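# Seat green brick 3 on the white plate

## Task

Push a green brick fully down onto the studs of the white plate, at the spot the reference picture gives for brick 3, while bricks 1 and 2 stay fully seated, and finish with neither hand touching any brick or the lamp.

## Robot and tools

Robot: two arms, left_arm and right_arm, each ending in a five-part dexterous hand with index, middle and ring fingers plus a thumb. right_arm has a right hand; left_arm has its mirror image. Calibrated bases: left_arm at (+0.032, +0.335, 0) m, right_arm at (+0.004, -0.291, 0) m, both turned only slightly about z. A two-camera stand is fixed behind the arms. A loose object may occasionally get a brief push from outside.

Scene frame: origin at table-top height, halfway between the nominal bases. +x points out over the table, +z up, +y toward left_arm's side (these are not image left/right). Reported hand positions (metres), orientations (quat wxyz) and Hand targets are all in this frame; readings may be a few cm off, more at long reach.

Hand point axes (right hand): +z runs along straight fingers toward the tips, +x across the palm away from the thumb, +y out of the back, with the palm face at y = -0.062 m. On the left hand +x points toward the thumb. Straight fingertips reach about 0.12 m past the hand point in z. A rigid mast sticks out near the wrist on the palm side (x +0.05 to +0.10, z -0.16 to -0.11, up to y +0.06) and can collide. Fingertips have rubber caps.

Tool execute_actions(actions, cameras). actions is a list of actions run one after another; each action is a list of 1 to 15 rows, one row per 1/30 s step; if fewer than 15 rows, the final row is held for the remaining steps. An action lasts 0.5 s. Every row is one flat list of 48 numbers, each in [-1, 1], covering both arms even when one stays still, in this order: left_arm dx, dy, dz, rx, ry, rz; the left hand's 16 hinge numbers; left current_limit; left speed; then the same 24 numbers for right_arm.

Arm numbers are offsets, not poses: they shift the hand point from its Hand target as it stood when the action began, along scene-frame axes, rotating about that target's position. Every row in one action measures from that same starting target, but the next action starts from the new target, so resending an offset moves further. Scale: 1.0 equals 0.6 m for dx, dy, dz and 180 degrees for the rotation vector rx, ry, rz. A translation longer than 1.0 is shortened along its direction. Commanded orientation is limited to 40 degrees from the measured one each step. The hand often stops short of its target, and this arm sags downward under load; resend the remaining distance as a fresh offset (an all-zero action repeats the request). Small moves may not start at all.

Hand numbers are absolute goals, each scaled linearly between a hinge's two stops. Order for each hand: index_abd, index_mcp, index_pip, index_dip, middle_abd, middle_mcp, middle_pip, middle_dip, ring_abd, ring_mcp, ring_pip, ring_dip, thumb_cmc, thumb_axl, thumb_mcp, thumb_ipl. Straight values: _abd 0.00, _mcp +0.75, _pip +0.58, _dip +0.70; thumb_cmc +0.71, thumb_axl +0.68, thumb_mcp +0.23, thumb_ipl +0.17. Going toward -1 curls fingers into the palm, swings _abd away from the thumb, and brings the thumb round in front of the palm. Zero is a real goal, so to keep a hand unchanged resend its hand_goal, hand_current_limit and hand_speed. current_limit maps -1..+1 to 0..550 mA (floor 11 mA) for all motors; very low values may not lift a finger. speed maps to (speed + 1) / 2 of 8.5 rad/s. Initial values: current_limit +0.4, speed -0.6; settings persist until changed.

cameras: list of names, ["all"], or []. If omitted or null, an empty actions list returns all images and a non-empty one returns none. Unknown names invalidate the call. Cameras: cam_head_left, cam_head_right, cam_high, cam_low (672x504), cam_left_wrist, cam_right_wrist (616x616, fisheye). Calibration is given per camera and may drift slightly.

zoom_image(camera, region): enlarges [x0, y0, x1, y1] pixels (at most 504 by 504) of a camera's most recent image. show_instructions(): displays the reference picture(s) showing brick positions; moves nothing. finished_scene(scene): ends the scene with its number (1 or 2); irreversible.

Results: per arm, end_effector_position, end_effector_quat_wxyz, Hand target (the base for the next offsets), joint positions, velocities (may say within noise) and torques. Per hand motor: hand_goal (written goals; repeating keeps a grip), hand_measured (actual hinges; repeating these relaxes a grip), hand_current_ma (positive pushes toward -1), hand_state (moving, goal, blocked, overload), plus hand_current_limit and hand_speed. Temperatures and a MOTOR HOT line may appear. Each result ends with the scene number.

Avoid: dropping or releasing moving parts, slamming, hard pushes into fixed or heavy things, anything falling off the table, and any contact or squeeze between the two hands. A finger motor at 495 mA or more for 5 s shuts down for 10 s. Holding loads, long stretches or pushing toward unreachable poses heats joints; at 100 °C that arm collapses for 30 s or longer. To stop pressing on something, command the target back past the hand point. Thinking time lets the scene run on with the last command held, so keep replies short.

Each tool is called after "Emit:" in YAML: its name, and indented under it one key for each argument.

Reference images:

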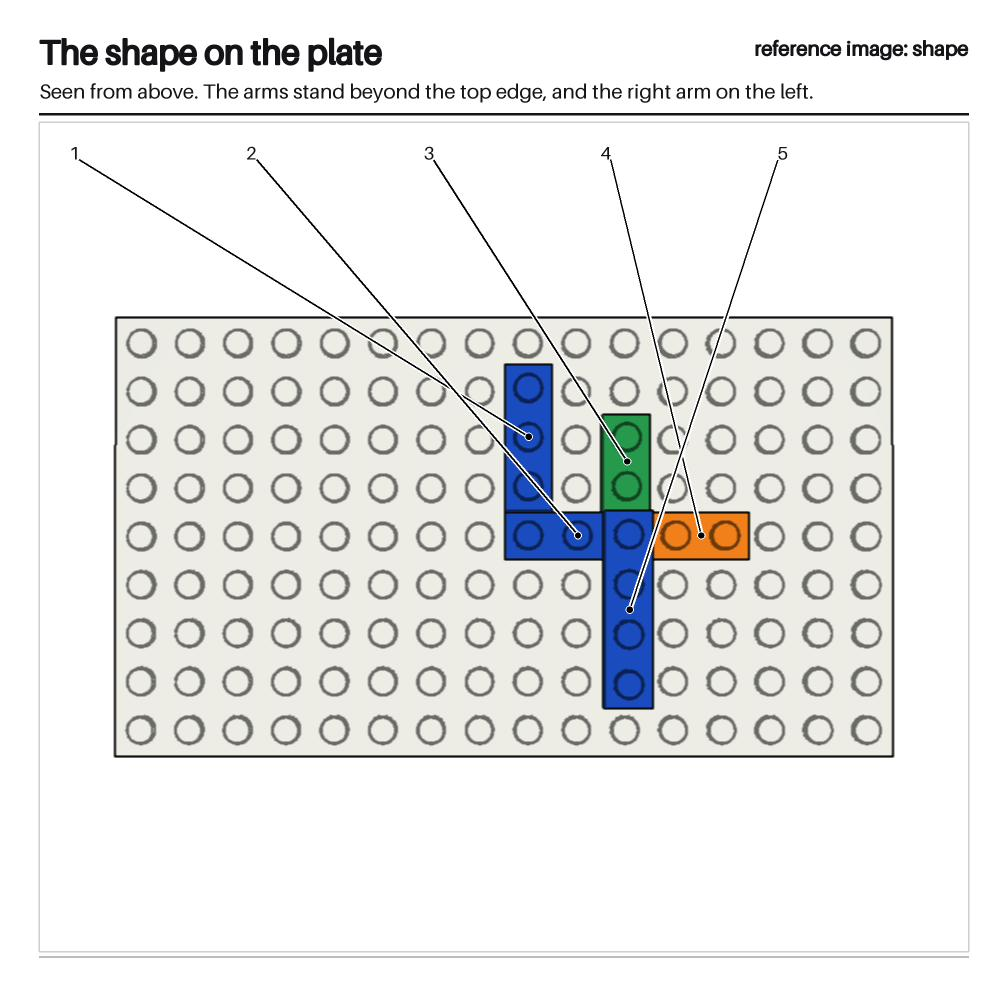

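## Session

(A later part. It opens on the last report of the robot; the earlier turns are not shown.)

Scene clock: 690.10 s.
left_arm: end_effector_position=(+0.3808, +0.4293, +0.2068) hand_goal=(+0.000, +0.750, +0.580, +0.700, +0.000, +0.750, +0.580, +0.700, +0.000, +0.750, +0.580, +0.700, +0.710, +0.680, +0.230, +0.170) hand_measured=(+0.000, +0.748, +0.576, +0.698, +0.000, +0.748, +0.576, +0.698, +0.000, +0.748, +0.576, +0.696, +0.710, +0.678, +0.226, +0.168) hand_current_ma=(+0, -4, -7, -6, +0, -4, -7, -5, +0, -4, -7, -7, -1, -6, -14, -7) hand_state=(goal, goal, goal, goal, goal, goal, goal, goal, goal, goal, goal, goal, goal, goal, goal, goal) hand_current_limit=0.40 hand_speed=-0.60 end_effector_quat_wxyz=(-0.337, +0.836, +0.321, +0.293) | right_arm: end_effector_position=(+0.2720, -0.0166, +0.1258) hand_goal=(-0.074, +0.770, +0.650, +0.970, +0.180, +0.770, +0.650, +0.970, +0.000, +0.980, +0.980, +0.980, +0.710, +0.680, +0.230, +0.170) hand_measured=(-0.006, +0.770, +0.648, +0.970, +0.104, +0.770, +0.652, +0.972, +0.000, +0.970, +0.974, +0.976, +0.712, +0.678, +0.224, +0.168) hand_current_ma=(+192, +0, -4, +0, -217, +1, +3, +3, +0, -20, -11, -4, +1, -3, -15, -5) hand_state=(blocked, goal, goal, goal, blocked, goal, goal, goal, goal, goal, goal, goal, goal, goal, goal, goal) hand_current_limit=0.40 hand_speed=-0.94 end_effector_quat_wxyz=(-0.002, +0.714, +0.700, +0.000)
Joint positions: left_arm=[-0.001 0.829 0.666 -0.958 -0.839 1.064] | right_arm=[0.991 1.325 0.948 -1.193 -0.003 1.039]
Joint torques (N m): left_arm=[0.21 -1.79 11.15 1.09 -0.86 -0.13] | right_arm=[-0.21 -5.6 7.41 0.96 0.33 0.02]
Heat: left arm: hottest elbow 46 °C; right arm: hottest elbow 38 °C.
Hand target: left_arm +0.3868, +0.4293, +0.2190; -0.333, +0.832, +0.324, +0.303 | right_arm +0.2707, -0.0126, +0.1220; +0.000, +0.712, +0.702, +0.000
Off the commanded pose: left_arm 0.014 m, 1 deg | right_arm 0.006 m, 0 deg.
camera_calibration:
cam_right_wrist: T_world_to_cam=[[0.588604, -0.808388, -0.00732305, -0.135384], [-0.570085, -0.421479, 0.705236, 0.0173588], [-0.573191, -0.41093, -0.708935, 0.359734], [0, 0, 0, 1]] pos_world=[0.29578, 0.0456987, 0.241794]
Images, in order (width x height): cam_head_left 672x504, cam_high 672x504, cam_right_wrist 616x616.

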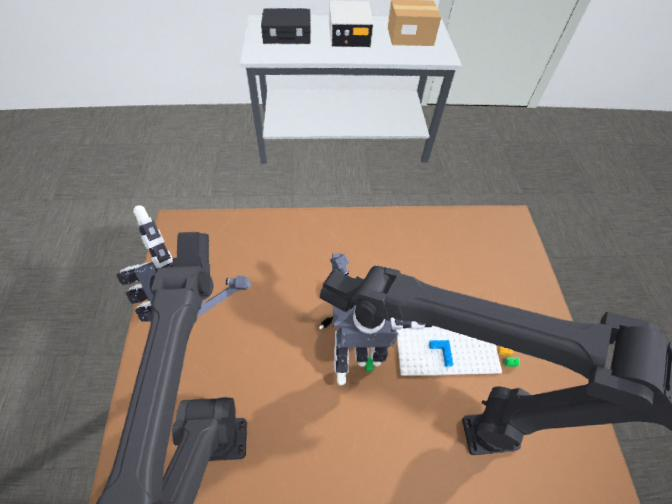

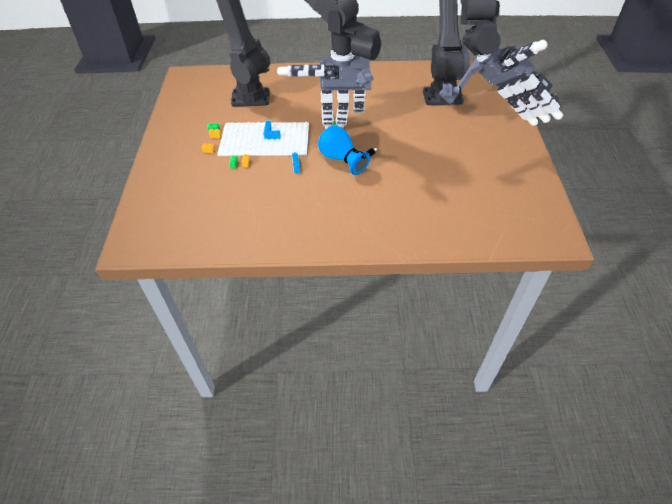

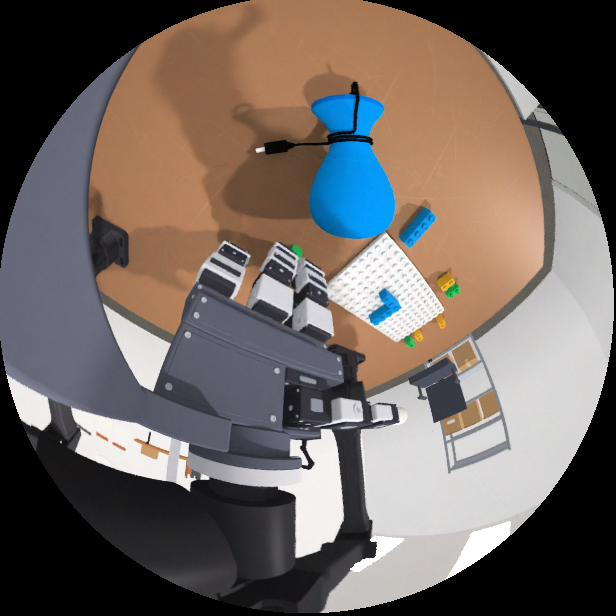

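Emit:
execute_actions:
  actions:
    - [[0,0,0,0,0,0,0,0.75,0.58,0.7,0,0.75,0.58,0.7,0,0.75,0.58,0.7,0.71,0.68,0.23,0.17,0.4,-0.6,0.01,0,0.03,0,0,0,-0.08,0.77,0.65,0.97,0.19,0.77,0.65,0.97,0,0.98,0.98,0.98,0.71,0.68,0.23,0.17,0.4,-0.94]]
    - [[0,0,0,0,0,0,0,0.75,0.58,0.7,0,0.75,0.58,0.7,0,0.75,0.58,0.7,0.71,0.68,0.23,0.17,0.4,-0.6,0.01,0,0.04,0,0,0,-0.08,0.77,0.65,0.97,0.19,0.77,0.65,0.97,0,0.98,0.98,0.98,0.71,0.68,0.23,0.17,0.4,-0.94]]
    - [[0,0,0,0,0,0,0,0.75,0.58,0.7,0,0.75,0.58,0.7,0,0.75,0.58,0.7,0.71,0.68,0.23,0.17,0.4,-0.6,0,0,0.05,0,0,0,-0.08,0.77,0.65,0.97,0.19,0.77,0.65,0.97,0,0.98,0.98,0.98,0.71,0.68,0.23,0.17,0.4,-0.94]]
  cameras: ["cam_low","cam_head_left","cam_right_wrist"]

Emit:
zoom_image:
  camera: "cam_right_wrist"
  region: [270, 225, 330, 285]

Emit:
zoom_image:
  camera: "cam_low"
  region: [340, 230, 420, 290]

Scene clock: 705.13 s.
left_arm: end_effector_position=(+0.3808, +0.4293, +0.2068) hand_goal=(+0.000, +0.750, +0.580, +0.700, +0.000, +0.750, +0.580, +0.700, +0.000, +0.750, +0.580, +0.700, +0.710, +0.680, +0.230, +0.170) hand_measured=(+0.000, +0.748, +0.576, +0.698, +0.000, +0.748, +0.576, +0.698, +0.000, +0.748, +0.576, +0.696, +0.710, +0.678, +0.226, +0.168) hand_current_ma=(+0, -4, -7, -6, +0, -4, -7, -5, +0, -4, -7, -7, -1, -6, -14, -7) hand_state=(goal, goal, goal, goal, goal, goal, goal, goal, goal, goal, goal, goal, goal, goal, goal, goal) hand_current_limit=0.40 hand_speed=-0.60 end_effector_quat_wxyz=(-0.337, +0.836, +0.321, +0.293) | right_arm: end_effector_position=(+0.2697, -0.0219, +0.1685) hand_goal=(-0.080, +0.770, +0.650, +0.970, +0.190, +0.770, +0.650, +0.970, +0.000, +0.980, +0.980, +0.980, +0.710, +0.680, +0.230, +0.170) hand_measured=(-0.006, +0.770, +0.648, +0.970, +0.106, +0.770, +0.652, +0.972, +0.000, +0.970, +0.974, +0.976, +0.712, +0.678, +0.224, +0.168) hand_current_ma=(+213, -1, -4, +0, -250, +1, +3, +3, +0, -20, -11, -4, +1, -3, -15, -5) hand_state=(blocked, goal, goal, goal, blocked, goal, goal, goal, goal, goal, goal, goal, goal, goal, goal, goal) hand_current_limit=0.40 hand_speed=-0.94 end_effector_quat_wxyz=(+0.006, +0.710, +0.704, -0.028)
Joint positions: left_arm=[-0.001 0.829 0.666 -0.958 -0.839 1.064] | right_arm=[0.988 1.308 1.052 -1.373 -0.002 1.024]
Joint torques (N m): left_arm=[0.32 -1.79 11.15 1.07 -0.86 -0.14] | right_arm=[-1.44 -7.3 12.04 0.18 0.32 -0.11]
Heat: left arm: hottest elbow 46 °C; right arm: hottest elbow 38 °C.
Hand target: left_arm +0.3868, +0.4293, +0.2190; -0.333, +0.832, +0.324, +0.303 | right_arm +0.2826, -0.0126, +0.1939; +0.000, +0.712, +0.702, -0.001
Off the commanded pose: left_arm 0.014 m, 1 deg | right_arm 0.030 m, 3 deg.
camera_calibration:
cam_right_wrist: T_world_to_cam=[[0.597985, -0.801365, 0.0150984, -0.144215], [-0.543654, -0.391693, 0.742305, -0.0291236], [-0.588944, -0.452096, -0.669892, 0.383197], [0, 0, 0, 1]] pos_world=[0.296086, 0.0462654, 0.280496]
Images, in order (width x height): cam_head_left 672x504, cam_low 672x504, cam_right_wrist 616x616.

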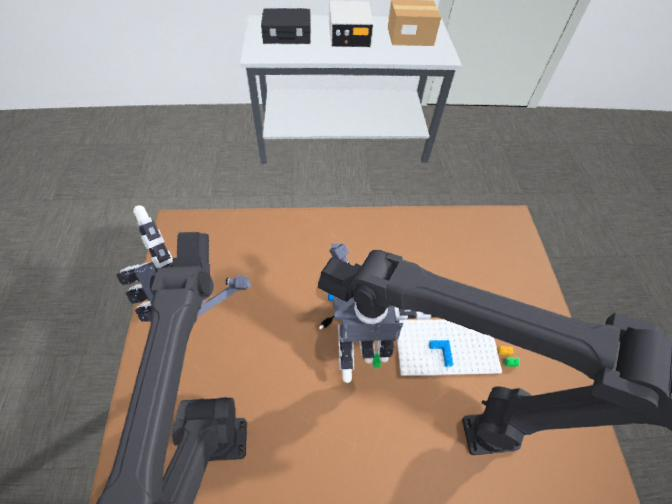

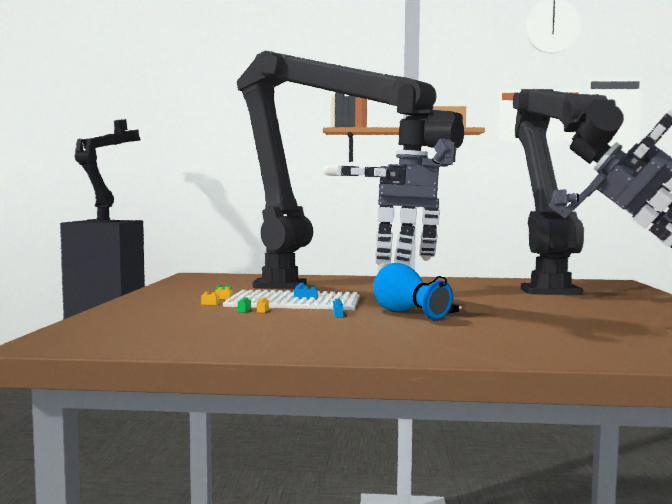

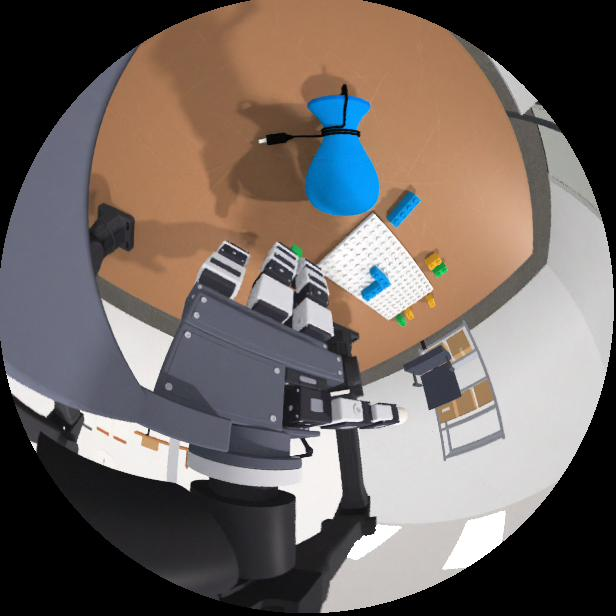

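Scaled by 8.400 from the camera's 616x616 image, which has a finer 880x880 frame.

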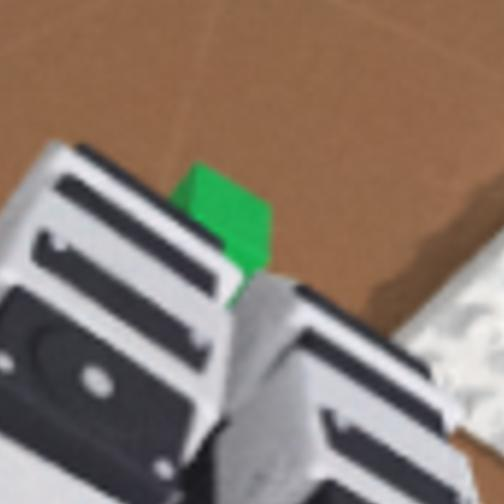

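Scaled by 6.300 from the camera's 672x504 image, which has a finer 960x720 frame.

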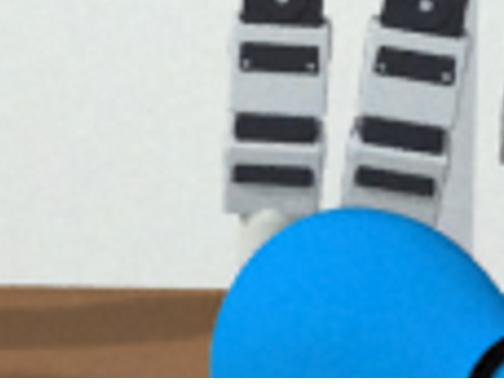

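Emit:
execute_actions:
  actions:
    - [[0,0,0,0,0,0,0,0.75,0.58,0.7,0,0.75,0.58,0.7,0,0.75,0.58,0.7,0.71,0.68,0.23,0.17,0.4,-0.6,0,-0.05,0,0,0,0,-0.08,0.77,0.65,0.97,0.19,0.77,0.65,0.97,0,0.98,0.98,0.98,0.71,0.68,0.23,0.17,0.4,-0.94]]
    - [[0,0,0,0,0,0,0,0.75,0.58,0.7,0,0.75,0.58,0.7,0,0.75,0.58,0.7,0.71,0.68,0.23,0.17,0.4,-0.6,0.005,-0.08,0,0,0,0,-0.08,0.77,0.65,0.97,0.19,0.77,0.65,0.97,0,0.98,0.98,0.98,0.71,0.68,0.23,0.17,0.4,-0.94]]
    - [[0,0,0,0,0,0,0,0.75,0.58,0.7,0,0.75,0.58,0.7,0,0.75,0.58,0.7,0.71,0.68,0.23,0.17,0.4,-0.6,0,-0.08,0,0,0,0,-0.08,0.77,0.65,0.97,0.19,0.77,0.65,0.97,0,0.98,0.98,0.98,0.71,0.68,0.23,0.17,0.4,-0.94]]
    - [[0,0,0,0,0,0,0,0.75,0.58,0.7,0,0.75,0.58,0.7,0,0.75,0.58,0.7,0.71,0.68,0.23,0.17,0.4,-0.6,0,-0.07,0,0,0,0,-0.08,0.77,0.65,0.97,0.19,0.77,0.65,0.97,0,0.98,0.98,0.98,0.71,0.68,0.23,0.17,0.4,-0.94]]
  cameras: ["cam_low","cam_high","cam_right_wrist"]

Emit:
zoom_image:
  camera: "cam_right_wrist"
  region: [270, 215, 330, 275]

Emit:
zoom_image:
  camera: "cam_low"
  region: [280, 230, 360, 310]

Emit:
zoom_image:
  camera: "cam_high"
  region: [250, 90, 310, 150]

Scene clock: 719.57 s.
left_arm: end_effector_position=(+0.3808, +0.4293, +0.2068) hand_goal=(+0.000, +0.750, +0.580, +0.700, +0.000, +0.750, +0.580, +0.700, +0.000, +0.750, +0.580, +0.700, +0.710, +0.680, +0.230, +0.170) hand_measured=(+0.000, +0.748, +0.576, +0.698, +0.000, +0.748, +0.576, +0.698, +0.000, +0.748, +0.576, +0.696, +0.710, +0.678, +0.226, +0.168) hand_current_ma=(+0, -4, -7, -6, +0, -4, -7, -5, +0, -4, -7, -7, -1, -6, -14, -7) hand_state=(goal, goal, goal, goal, goal, goal, goal, goal, goal, goal, goal, goal, goal, goal, goal, goal) hand_current_limit=0.40 hand_speed=-0.60 end_effector_quat_wxyz=(-0.337, +0.836, +0.321, +0.293) | right_arm: end_effector_position=(+0.2862, -0.1755, +0.1916) hand_goal=(-0.080, +0.770, +0.650, +0.970, +0.190, +0.770, +0.650, +0.970, +0.000, +0.980, +0.980, +0.980, +0.710, +0.680, +0.230, +0.170) hand_measured=(-0.006, +0.768, +0.648, +0.970, +0.106, +0.770, +0.652, +0.972, +0.000, +0.972, +0.974, +0.978, +0.710, +0.678, +0.224, +0.168) hand_current_ma=(+213, -2, -4, +0, -249, +0, +3, +3, +0, -17, -11, -4, +1, -3, -15, -5) hand_state=(blocked, goal, goal, goal, blocked, goal, goal, goal, goal, goal, goal, goal, goal, goal, goal, goal) hand_current_limit=0.40 hand_speed=-0.94 end_effector_quat_wxyz=(+0.002, +0.710, +0.704, -0.001)
Joint positions: left_arm=[-0.001 0.829 0.666 -0.958 -0.839 1.064] | right_arm=[0.589 0.966 0.856 -1.462 0.004 0.625]
Joint torques (N m): left_arm=[0.26 -1.79 11.17 1.09 -0.85 -0.13] | right_arm=[-2.02 -2.61 8.09 0.25 0.11 -0.09]
Heat: left arm: hottest elbow 46 °C; right arm: hottest elbow 40 °C.
Hand target: left_arm +0.3868, +0.4293, +0.2190; -0.333, +0.832, +0.324, +0.303 | right_arm +0.2857, -0.1806, +0.1940; +0.000, +0.712, +0.702, +0.000
Off the commanded pose: left_arm 0.014 m, 1 deg | right_arm 0.006 m, 0 deg.
camera_calibration:
cam_right_wrist: T_world_to_cam=[[0.598419, -0.801183, 0.000270475, -0.274771], [-0.567751, -0.423826, 0.705712, -0.089165], [-0.565291, -0.422465, -0.708498, 0.344811], [0, 0, 0, 1]] pos_world=[0.308723, -0.112262, 0.307297]
Images, in order (width x height): cam_high 672x504, cam_low 672x504, cam_right_wrist 616x616.

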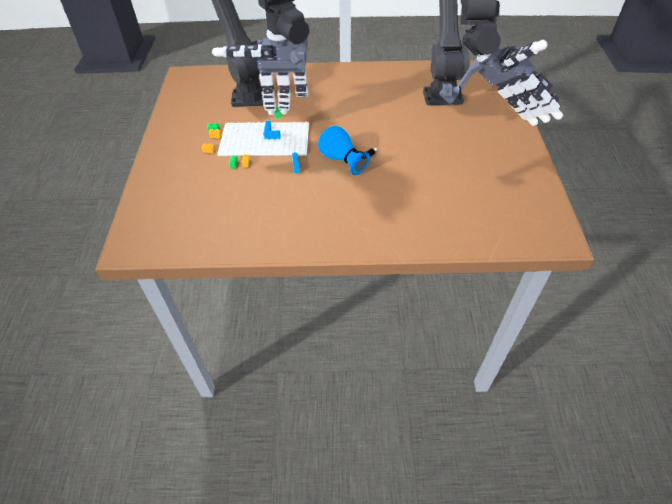

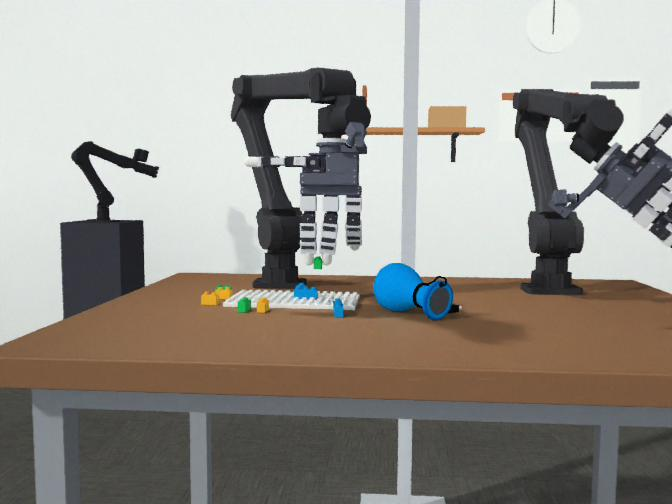

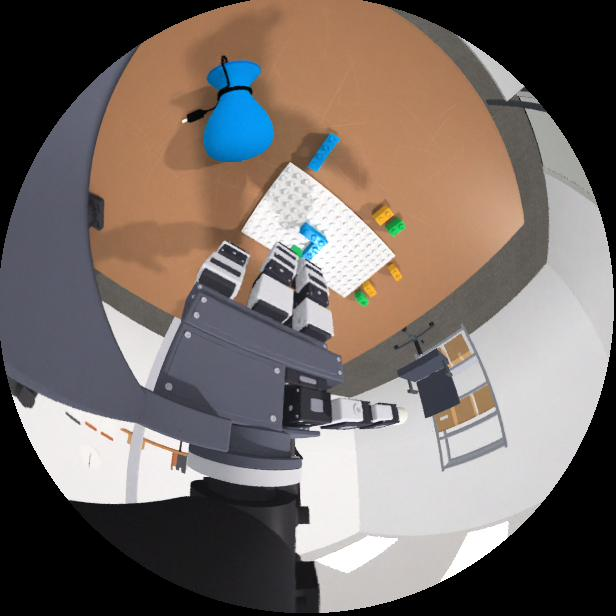

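Scaled by 8.400 from the camera's 616x616 image, which has a finer 880x880 frame.

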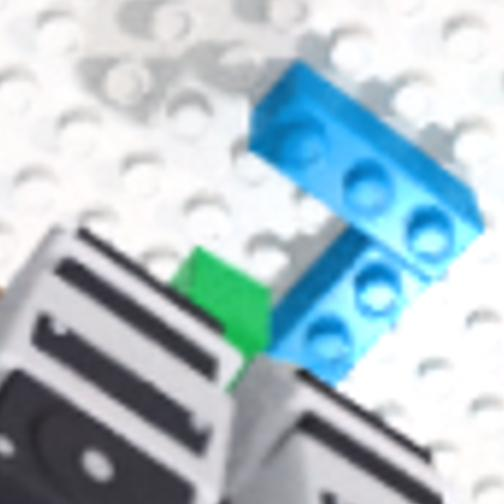

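Scaled by 6.300 from the camera's 672x504 image, which has a finer 960x720 frame.

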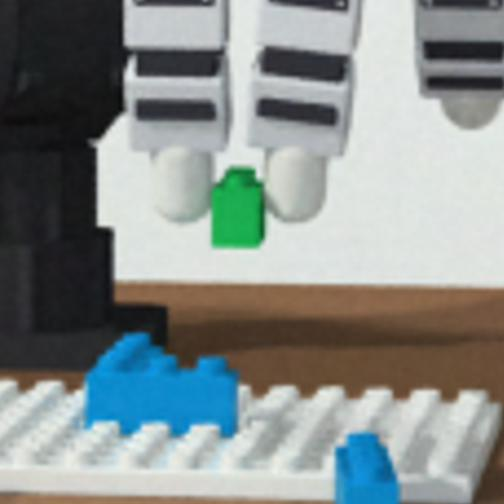

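Scaled by 8.400 from the camera's 672x504 image, which has a finer 960x720 frame.

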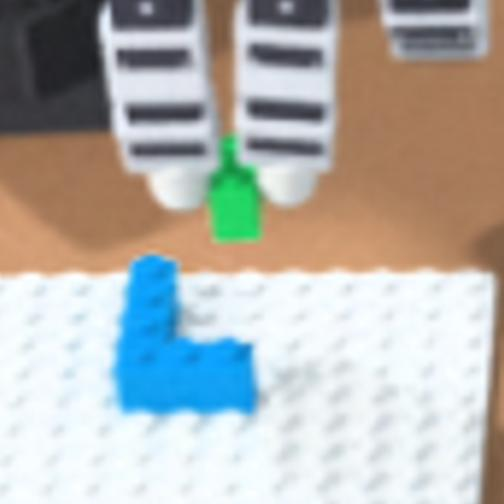

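Emit:
execute_actions:
  actions:
    - [[0,0,0,0,0,0,0,0.75,0.58,0.7,0,0.75,0.58,0.7,0,0.75,0.58,0.7,0.71,0.68,0.23,0.17,0.4,-0.6,0,-0.009,0,0,0,0,-0.08,0.77,0.65,0.97,0.19,0.77,0.65,0.97,0,0.98,0.98,0.98,0.71,0.68,0.23,0.17,0.4,-0.94]]

Scene clock: 726.57 s.
left_arm: end_effector_position=(+0.3808, +0.4293, +0.2068) hand_goal=(+0.000, +0.750, +0.580, +0.700, +0.000, +0.750, +0.580, +0.700, +0.000, +0.750, +0.580, +0.700, +0.710, +0.680, +0.230, +0.170) hand_measured=(+0.000, +0.748, +0.576, +0.698, +0.000, +0.748, +0.576, +0.698, +0.000, +0.748, +0.576, +0.696, +0.710, +0.678, +0.226, +0.168) hand_current_ma=(+0, -4, -7, -6, +0, -4, -7, -5, +0, -4, -7, -7, -1, -6, -14, -7) hand_state=(goal, goal, goal, goal, goal, goal, goal, goal, goal, goal, goal, goal, goal, goal, goal, goal) hand_current_limit=0.40 hand_speed=-0.60 end_effector_quat_wxyz=(-0.337, +0.836, +0.321, +0.293) | right_arm: end_effector_position=(+0.2876, -0.1801, +0.1920) hand_goal=(-0.080, +0.770, +0.650, +0.970, +0.190, +0.770, +0.650, +0.970, +0.000, +0.980, +0.980, +0.980, +0.710, +0.680, +0.230, +0.170) hand_measured=(-0.006, +0.768, +0.648, +0.970, +0.106, +0.770, +0.652, +0.972, +0.000, +0.972, +0.974, +0.978, +0.710, +0.678, +0.224, +0.168) hand_current_ma=(+213, -2, -4, +0, -249, +0, +3, +3, +0, -17, -11, -4, +1, -3, -15, -5) hand_state=(blocked, goal, goal, goal, blocked, goal, goal, goal, goal, goal, goal, goal, goal, goal, goal, goal) hand_current_limit=0.40 hand_speed=-0.94 end_effector_quat_wxyz=(+0.002, +0.710, +0.704, -0.002)
Joint positions: left_arm=[-0.001 0.829 0.666 -0.958 -0.839 1.064] | right_arm=[0.569 0.963 0.856 -1.468 0.004 0.605]
Joint torques (N m): left_arm=[0.26 -1.85 11.15 1.09 -0.86 -0.14] | right_arm=[-1.9 -2.78 7.69 0.35 0.11 -0.11]
Heat: left arm: hottest elbow 46 °C; right arm: hottest elbow 40 °C.
Hand target: left_arm +0.3868, +0.4293, +0.2190; -0.333, +0.832, +0.324, +0.303 | right_arm +0.2857, -0.1860, +0.1939; +0.000, +0.712, +0.702, +0.000
Off the commanded pose: left_arm 0.014 m, 1 deg | right_arm 0.006 m, 0 deg.

Emit:
execute_actions:
  actions:
    - [[0,0,0,0,0,0,0,0.75,0.58,0.7,0,0.75,0.58,0.7,0,0.75,0.58,0.7,0.71,0.68,0.23,0.17,0.4,-0.6,0,-0.001,-0.03,0,0,0,-0.08,0.77,0.65,0.97,0.19,0.77,0.65,0.97,0,0.98,0.98,0.98,0.71,0.68,0.23,0.17,0.4,-0.94]]
    - [[0,0,0,0,0,0,0,0.75,0.58,0.7,0,0.75,0.58,0.7,0,0.75,0.58,0.7,0.71,0.68,0.23,0.17,0.4,-0.6,0,-0.001,-0.03,0,0,0,-0.08,0.77,0.65,0.97,0.19,0.77,0.65,0.97,0,0.98,0.98,0.98,0.71,0.68,0.23,0.17,0.4,-0.94]]
  cameras: ["cam_low","cam_high","cam_right_wrist"]

Emit:
zoom_image:
  camera: "cam_right_wrist"
  region: [280, 225, 320, 265]

Emit:
zoom_image:
  camera: "cam_low"
  region: [290, 240, 350, 300]

Emit:
zoom_image:
  camera: "cam_high"
  region: [255, 100, 300, 145]

Scene clock: 737.47 s.
left_arm: end_effector_position=(+0.3808, +0.4293, +0.2068) hand_goal=(+0.000, +0.750, +0.580, +0.700, +0.000, +0.750, +0.580, +0.700, +0.000, +0.750, +0.580, +0.700, +0.710, +0.680, +0.230, +0.170) hand_measured=(+0.000, +0.748, +0.576, +0.698, +0.000, +0.748, +0.576, +0.698, +0.000, +0.748, +0.576, +0.696, +0.710, +0.678, +0.226, +0.168) hand_current_ma=(+0, -4, -7, -6, +0, -4, -7, -5, +0, -4, -7, -7, -1, -6, -14, -7) hand_state=(goal, goal, goal, goal, goal, goal, goal, goal, goal, goal, goal, goal, goal, goal, goal, goal) hand_current_limit=0.40 hand_speed=-0.60 end_effector_quat_wxyz=(-0.337, +0.836, +0.321, +0.293) | right_arm: end_effector_position=(+0.2820, -0.1852, +0.1578) hand_goal=(-0.080, +0.770, +0.650, +0.970, +0.190, +0.770, +0.650, +0.970, +0.000, +0.980, +0.980, +0.980, +0.710, +0.680, +0.230, +0.170) hand_measured=(-0.006, +0.768, +0.648, +0.970, +0.106, +0.770, +0.652, +0.972, +0.000, +0.972, +0.974, +0.978, +0.710, +0.678, +0.224, +0.168) hand_current_ma=(+213, -2, -4, +0, -249, +0, +3, +3, +0, -17, -11, -4, +1, -3, -15, -5) hand_state=(blocked, goal, goal, goal, blocked, goal, goal, goal, goal, goal, goal, goal, goal, goal, goal, goal) hand_current_limit=0.40 hand_speed=-0.94 end_effector_quat_wxyz=(+0.001, +0.709, +0.705, -0.006)
Joint positions: left_arm=[-0.001 0.829 0.666 -0.958 -0.839 1.064] | right_arm=[0.565 0.962 0.766 -1.387 0.004 0.6]
Joint torques (N m): left_arm=[0.26 -1.85 11.17 1.09 -0.86 -0.14] | right_arm=[-1.79 -1.38 7.82 1.02 0.1 -0.1]
Heat: left arm: hottest elbow 46 °C; right arm: hottest elbow 40 °C.
Hand target: left_arm +0.3868, +0.4293, +0.2190; -0.333, +0.832, +0.324, +0.303 | right_arm +0.2857, -0.1872, +0.1580; +0.000, +0.712, +0.702, +0.000
Off the commanded pose: left_arm 0.014 m, 1 deg | right_arm 0.004 m, 1 deg.
camera_calibration:
cam_right_wrist: T_world_to_cam=[[0.599041, -0.800718, -0.000656969, -0.279937], [-0.561117, -0.420374, 0.713046, -0.0741856], [-0.571224, -0.426775, -0.701117, 0.3141], [0, 0, 0, 1]] pos_world=[0.305489, -0.121287, 0.272935]
Images, in order (width x height): cam_high 672x504, cam_low 672x504, cam_right_wrist 616x616.

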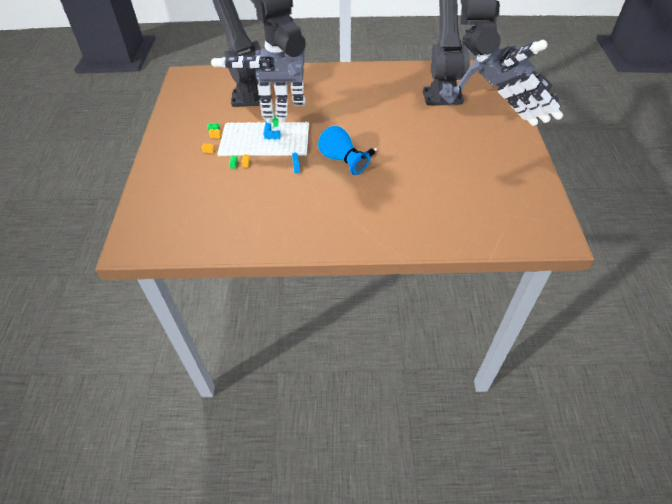

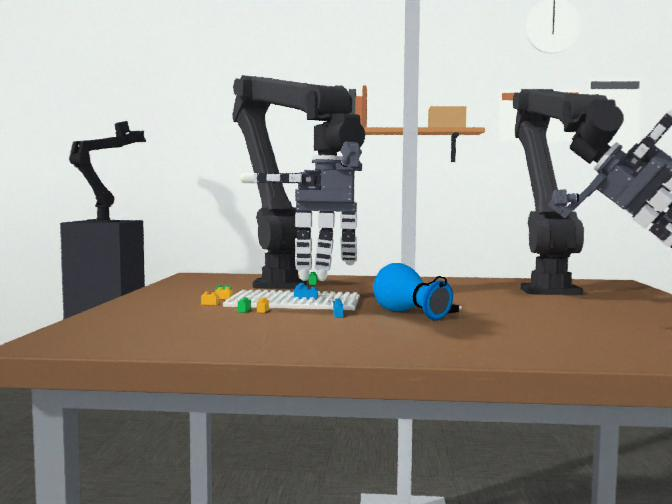

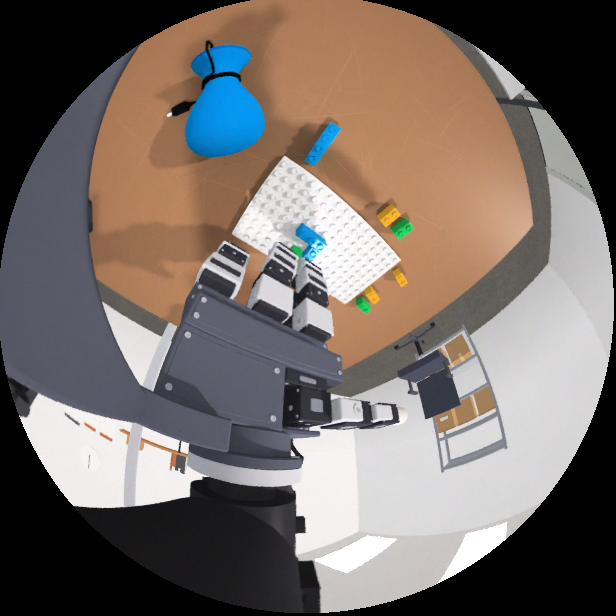

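Scaled by 12.600 from the camera's 616x616 image, which has a finer 880x880 frame.

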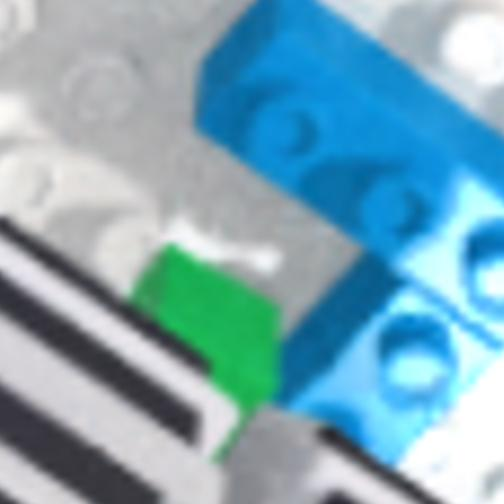

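Scaled by 8.400 from the camera's 672x504 image, which has a finer 960x720 frame.

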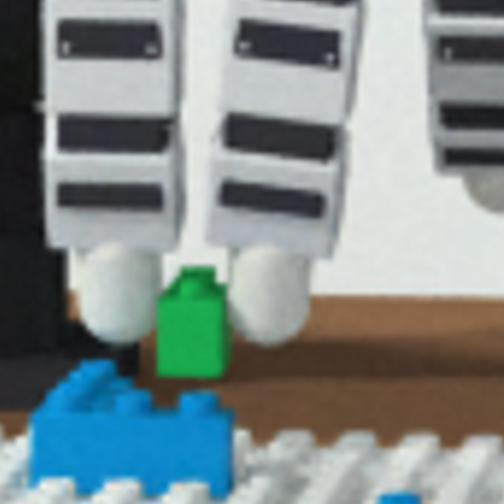

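Scaled by 11.200 from the camera's 672x504 image, which has a finer 960x720 frame.

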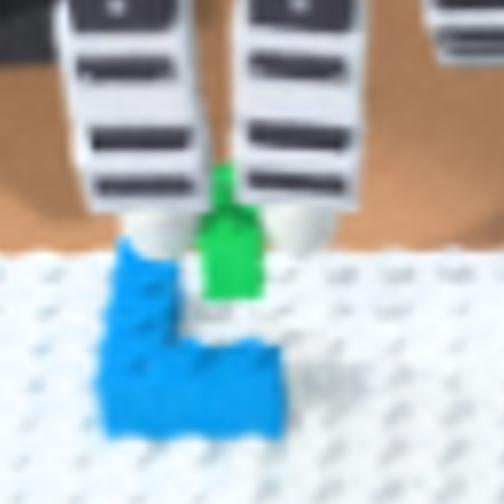

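Emit:
execute_actions:
  actions:
    - [[0,0,0,0,0,0,0,0.75,0.58,0.7,0,0.75,0.58,0.7,0,0.75,0.58,0.7,0.71,0.68,0.23,0.17,0.4,-0.6,0.011,0.0075,-0.008,0,0,0,-0.08,0.77,0.65,0.97,0.19,0.77,0.65,0.97,0,0.98,0.98,0.98,0.71,0.68,0.23,0.17,0.4,-0.94]]
  cameras: ["cam_low","cam_high","cam_right_wrist"]

Emit:
zoom_image:
  camera: "cam_low"
  region: [290, 240, 350, 300]

Emit:
zoom_image:
  camera: "cam_high"
  region: [255, 100, 300, 145]

Scene clock: 752.97 s.
left_arm: end_effector_position=(+0.3808, +0.4293, +0.2068) hand_goal=(+0.000, +0.750, +0.580, +0.700, +0.000, +0.750, +0.580, +0.700, +0.000, +0.750, +0.580, +0.700, +0.710, +0.680, +0.230, +0.170) hand_measured=(+0.000, +0.748, +0.576, +0.698, +0.000, +0.748, +0.576, +0.698, +0.000, +0.748, +0.576, +0.696, +0.710, +0.678, +0.226, +0.168) hand_current_ma=(+0, -4, -7, -6, +0, -4, -7, -5, +0, -4, -7, -7, -1, -6, -14, -7) hand_state=(goal, goal, goal, goal, goal, goal, goal, goal, goal, goal, goal, goal, goal, goal, goal, goal) hand_current_limit=0.40 hand_speed=-0.60 end_effector_quat_wxyz=(-0.337, +0.836, +0.321, +0.293) | right_arm: end_effector_position=(+0.2874, -0.1816, +0.1543) hand_goal=(-0.080, +0.770, +0.650, +0.970, +0.190, +0.770, +0.650, +0.970, +0.000, +0.980, +0.980, +0.980, +0.710, +0.680, +0.230, +0.170) hand_measured=(-0.006, +0.768, +0.648, +0.970, +0.106, +0.770, +0.652, +0.972, +0.000, +0.972, +0.974, +0.978, +0.710, +0.678, +0.224, +0.168) hand_current_ma=(+213, -2, -4, +0, -249, +0, +3, +3, +0, -17, -11, -4, +1, -3, -15, -5) hand_state=(blocked, goal, goal, goal, blocked, goal, goal, goal, goal, goal, goal, goal, goal, goal, goal, goal) hand_current_limit=0.40 hand_speed=-0.94 end_effector_quat_wxyz=(+0.001, +0.709, +0.705, -0.003)
Joint positions: left_arm=[-0.001 0.829 0.666 -0.958 -0.839 1.064] | right_arm=[0.565 0.979 0.766 -1.362 0.004 0.6]
Joint torques (N m): left_arm=[0.26 -1.79 11.15 1.07 -0.86 -0.14] | right_arm=[-1.67 -0.85 8.08 0.99 0.11 -0.11]
Heat: left arm: hottest elbow 46 °C; right arm: hottest elbow 40 °C.
Hand target: left_arm +0.3868, +0.4293, +0.2190; -0.333, +0.832, +0.324, +0.303 | right_arm +0.2923, -0.1827, +0.1531; +0.000, +0.712, +0.702, +0.000
Off the commanded pose: left_arm 0.014 m, 1 deg | right_arm 0.005 m, 1 deg.
camera_calibration:
cam_right_wrist: T_world_to_cam=[[0.599059, -0.800705, -0.000339712, -0.280284], [-0.565156, -0.42313, 0.708209, -0.0657938], [-0.56721, -0.424067, -0.706003, 0.316443], [0, 0, 0, 1]] pos_world=[0.310212, -0.118071, 0.26991]
Images, in order (width x height): cam_high 672x504, cam_low 672x504, cam_right_wrist 616x616.

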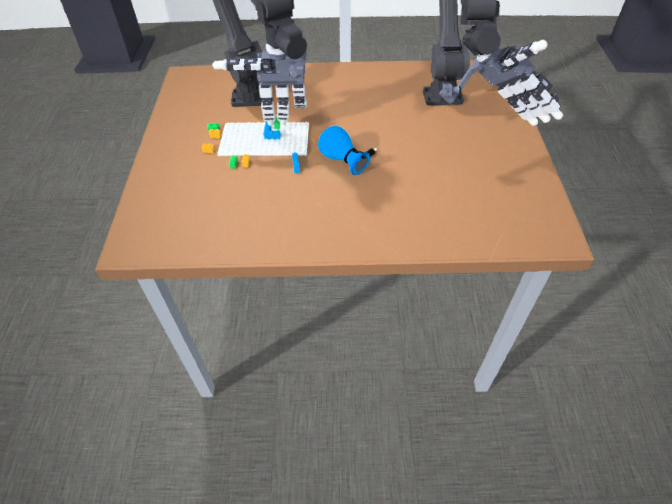

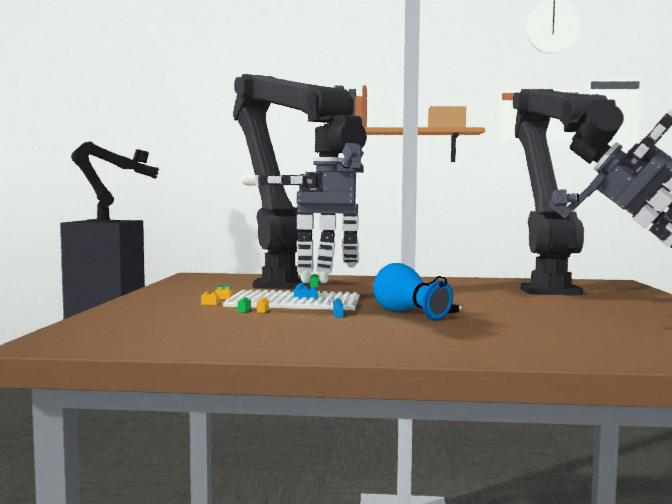

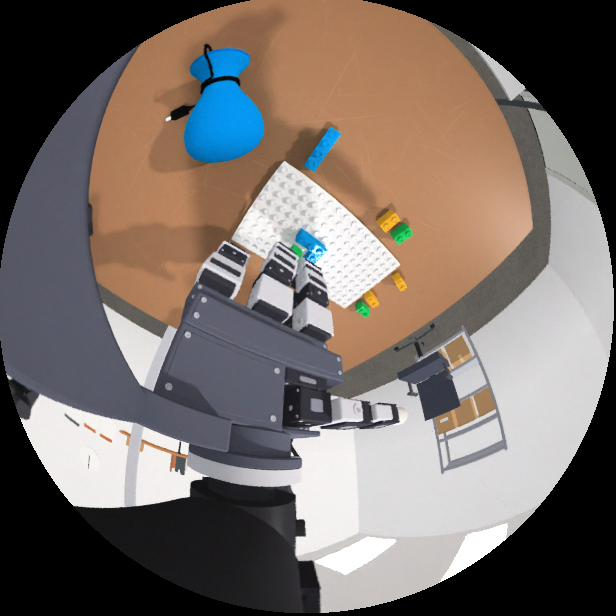

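Scaled by 8.400 from the camera's 672x504 image, which has a finer 960x720 frame.

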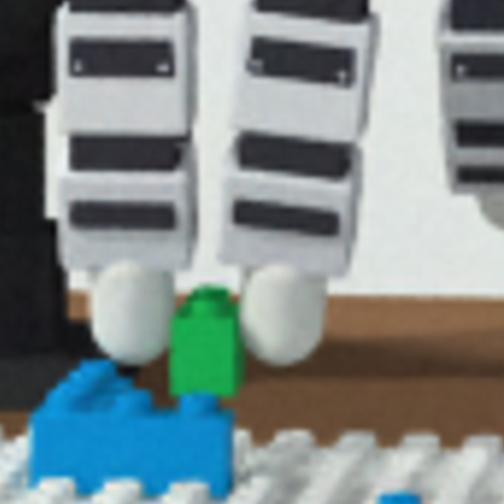

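Scaled by 11.200 from the camera's 672x504 image, which has a finer 960x720 frame.

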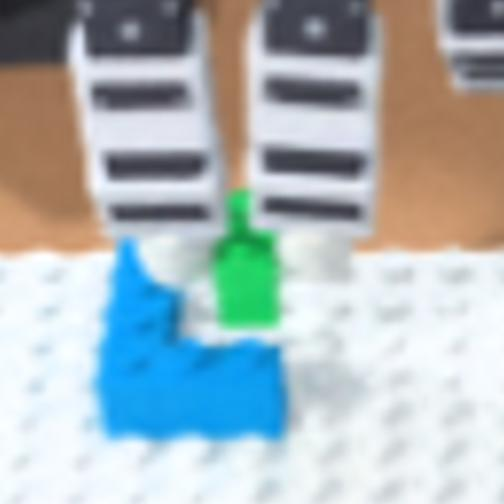

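Emit:
execute_actions:
  actions:
    - [[0,0,0,0,0,0,0,0.75,0.58,0.7,0,0.75,0.58,0.7,0,0.75,0.58,0.7,0.71,0.68,0.23,0.17,0.4,-0.6,0.003,0.003,-0.018,0,0,0,-0.08,0.77,0.65,0.97,0.19,0.77,0.65,0.97,0,0.98,0.98,0.98,0.71,0.68,0.23,0.17,0.4,-0.94]]
  cameras: ["cam_low","cam_high","cam_right_wrist"]

Emit:
zoom_image:
  camera: "cam_low"
  region: [290, 240, 350, 300]

Emit:
zoom_image:
  camera: "cam_high"
  region: [255, 100, 300, 145]

Emit:
zoom_image:
  camera: "cam_right_wrist"
  region: [280, 225, 320, 265]

Scene clock: 772.23 s.
left_arm: end_effector_position=(+0.3808, +0.4293, +0.2068) hand_goal=(+0.000, +0.750, +0.580, +0.700, +0.000, +0.750, +0.580, +0.700, +0.000, +0.750, +0.580, +0.700, +0.710, +0.680, +0.230, +0.170) hand_measured=(+0.000, +0.748, +0.576, +0.698, +0.000, +0.748, +0.576, +0.698, +0.000, +0.748, +0.576, +0.696, +0.710, +0.678, +0.226, +0.168) hand_current_ma=(+0, -4, -7, -6, +0, -4, -7, -5, +0, -4, -7, -7, -1, -6, -14, -7) hand_state=(goal, goal, goal, goal, goal, goal, goal, goal, goal, goal, goal, goal, goal, goal, goal, goal) hand_current_limit=0.40 hand_speed=-0.60 end_effector_quat_wxyz=(-0.337, +0.836, +0.321, +0.293) | right_arm: end_effector_position=(+0.2904, -0.1795, +0.1450) hand_goal=(-0.080, +0.770, +0.650, +0.970, +0.190, +0.770, +0.650, +0.970, +0.000, +0.980, +0.980, +0.980, +0.710, +0.680, +0.230, +0.170) hand_measured=(-0.006, +0.768, +0.648, +0.970, +0.106, +0.770, +0.652, +0.972, +0.000, +0.972, +0.974, +0.978, +0.710, +0.678, +0.224, +0.168) hand_current_ma=(+213, -2, -4, +0, -249, +0, +3, +3, +0, -17, -11, -4, +1, -3, -15, -5) hand_state=(blocked, goal, goal, goal, blocked, goal, goal, goal, goal, goal, goal, goal, goal, goal, goal, goal) hand_current_limit=0.40 hand_speed=-0.94 end_effector_quat_wxyz=(+0.002, +0.709, +0.705, -0.001)
Joint positions: left_arm=[-0.001 0.829 0.666 -0.958 -0.839 1.064] | right_arm=[0.565 0.995 0.75 -1.327 0.004 0.6]
Joint torques (N m): left_arm=[0.32 -1.85 11.14 1.07 -0.86 -0.13] | right_arm=[-1.44 -1.03 7.82 1.01 0.1 -0.08]
Heat: left arm: hottest elbow 46 °C; right arm: hottest elbow 40 °C.
Hand target: left_arm +0.3868, +0.4293, +0.2190; -0.333, +0.832, +0.324, +0.303 | right_arm +0.2940, -0.1810, +0.1423; +0.000, +0.712, +0.702, +0.000
Off the commanded pose: left_arm 0.014 m, 1 deg | right_arm 0.005 m, 0 deg.
camera_calibration:
cam_right_wrist: T_world_to_cam=[[0.599028, -0.800728, -0.0000750438, -0.280526], [-0.56724, -0.42442, 0.705766, -0.0559038], [-0.565159, -0.422731, -0.708445, 0.312464], [0, 0, 0, 1]] pos_world=[0.312924, -0.116263, 0.260798]
Images, in order (width x height): cam_high 672x504, cam_low 672x504, cam_right_wrist 616x616.

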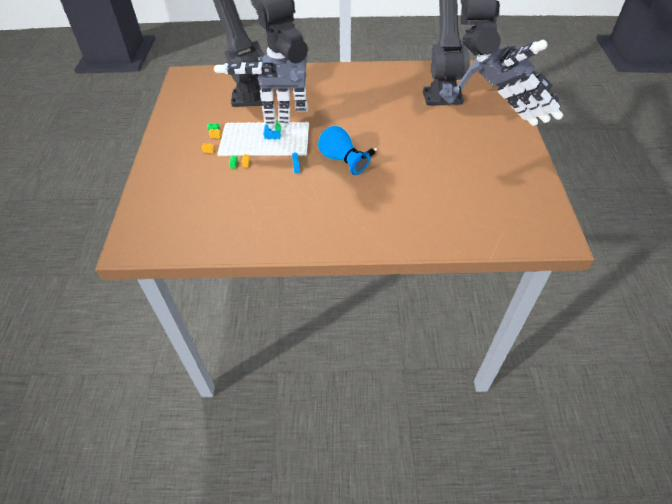

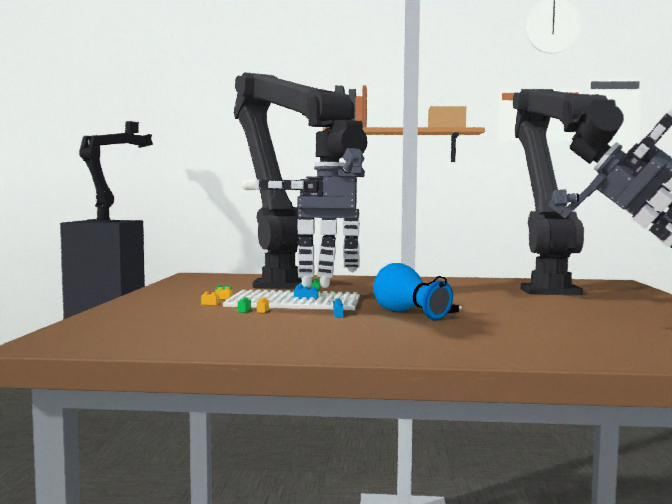

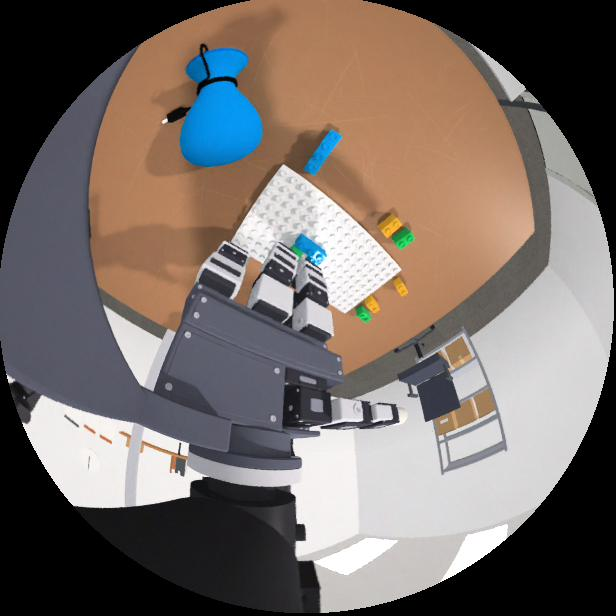

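Scaled by 8.400 from the camera's 672x504 image, which has a finer 960x720 frame.

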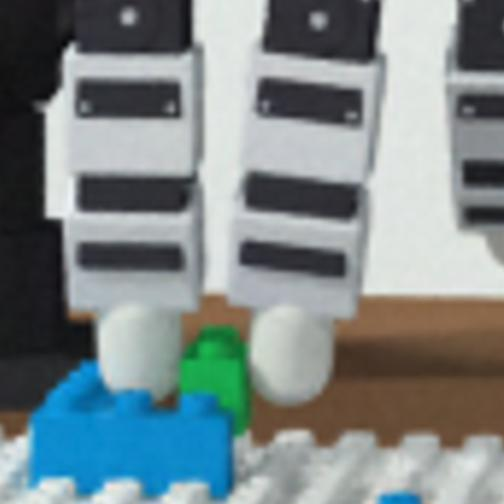

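Scaled by 11.200 from the camera's 672x504 image, which has a finer 960x720 frame.

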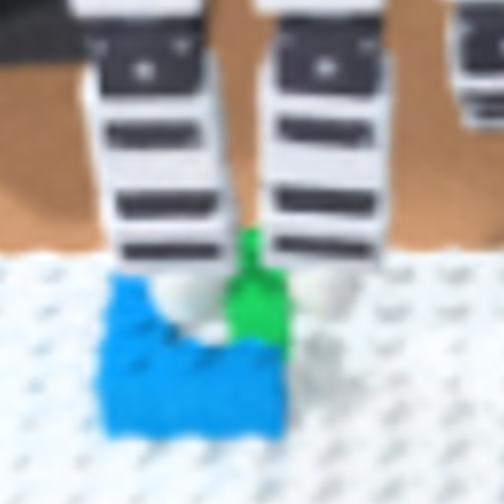

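Scaled by 12.600 from the camera's 616x616 image, which has a finer 880x880 frame.

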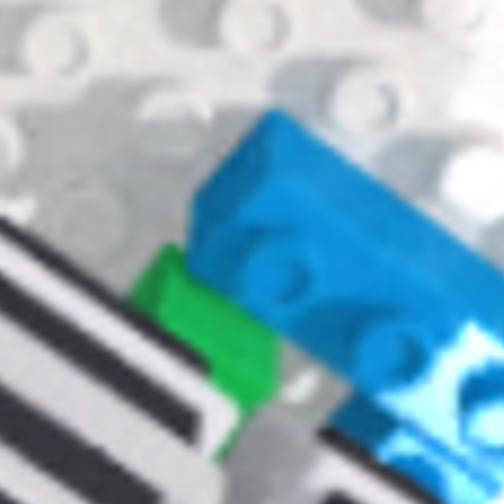

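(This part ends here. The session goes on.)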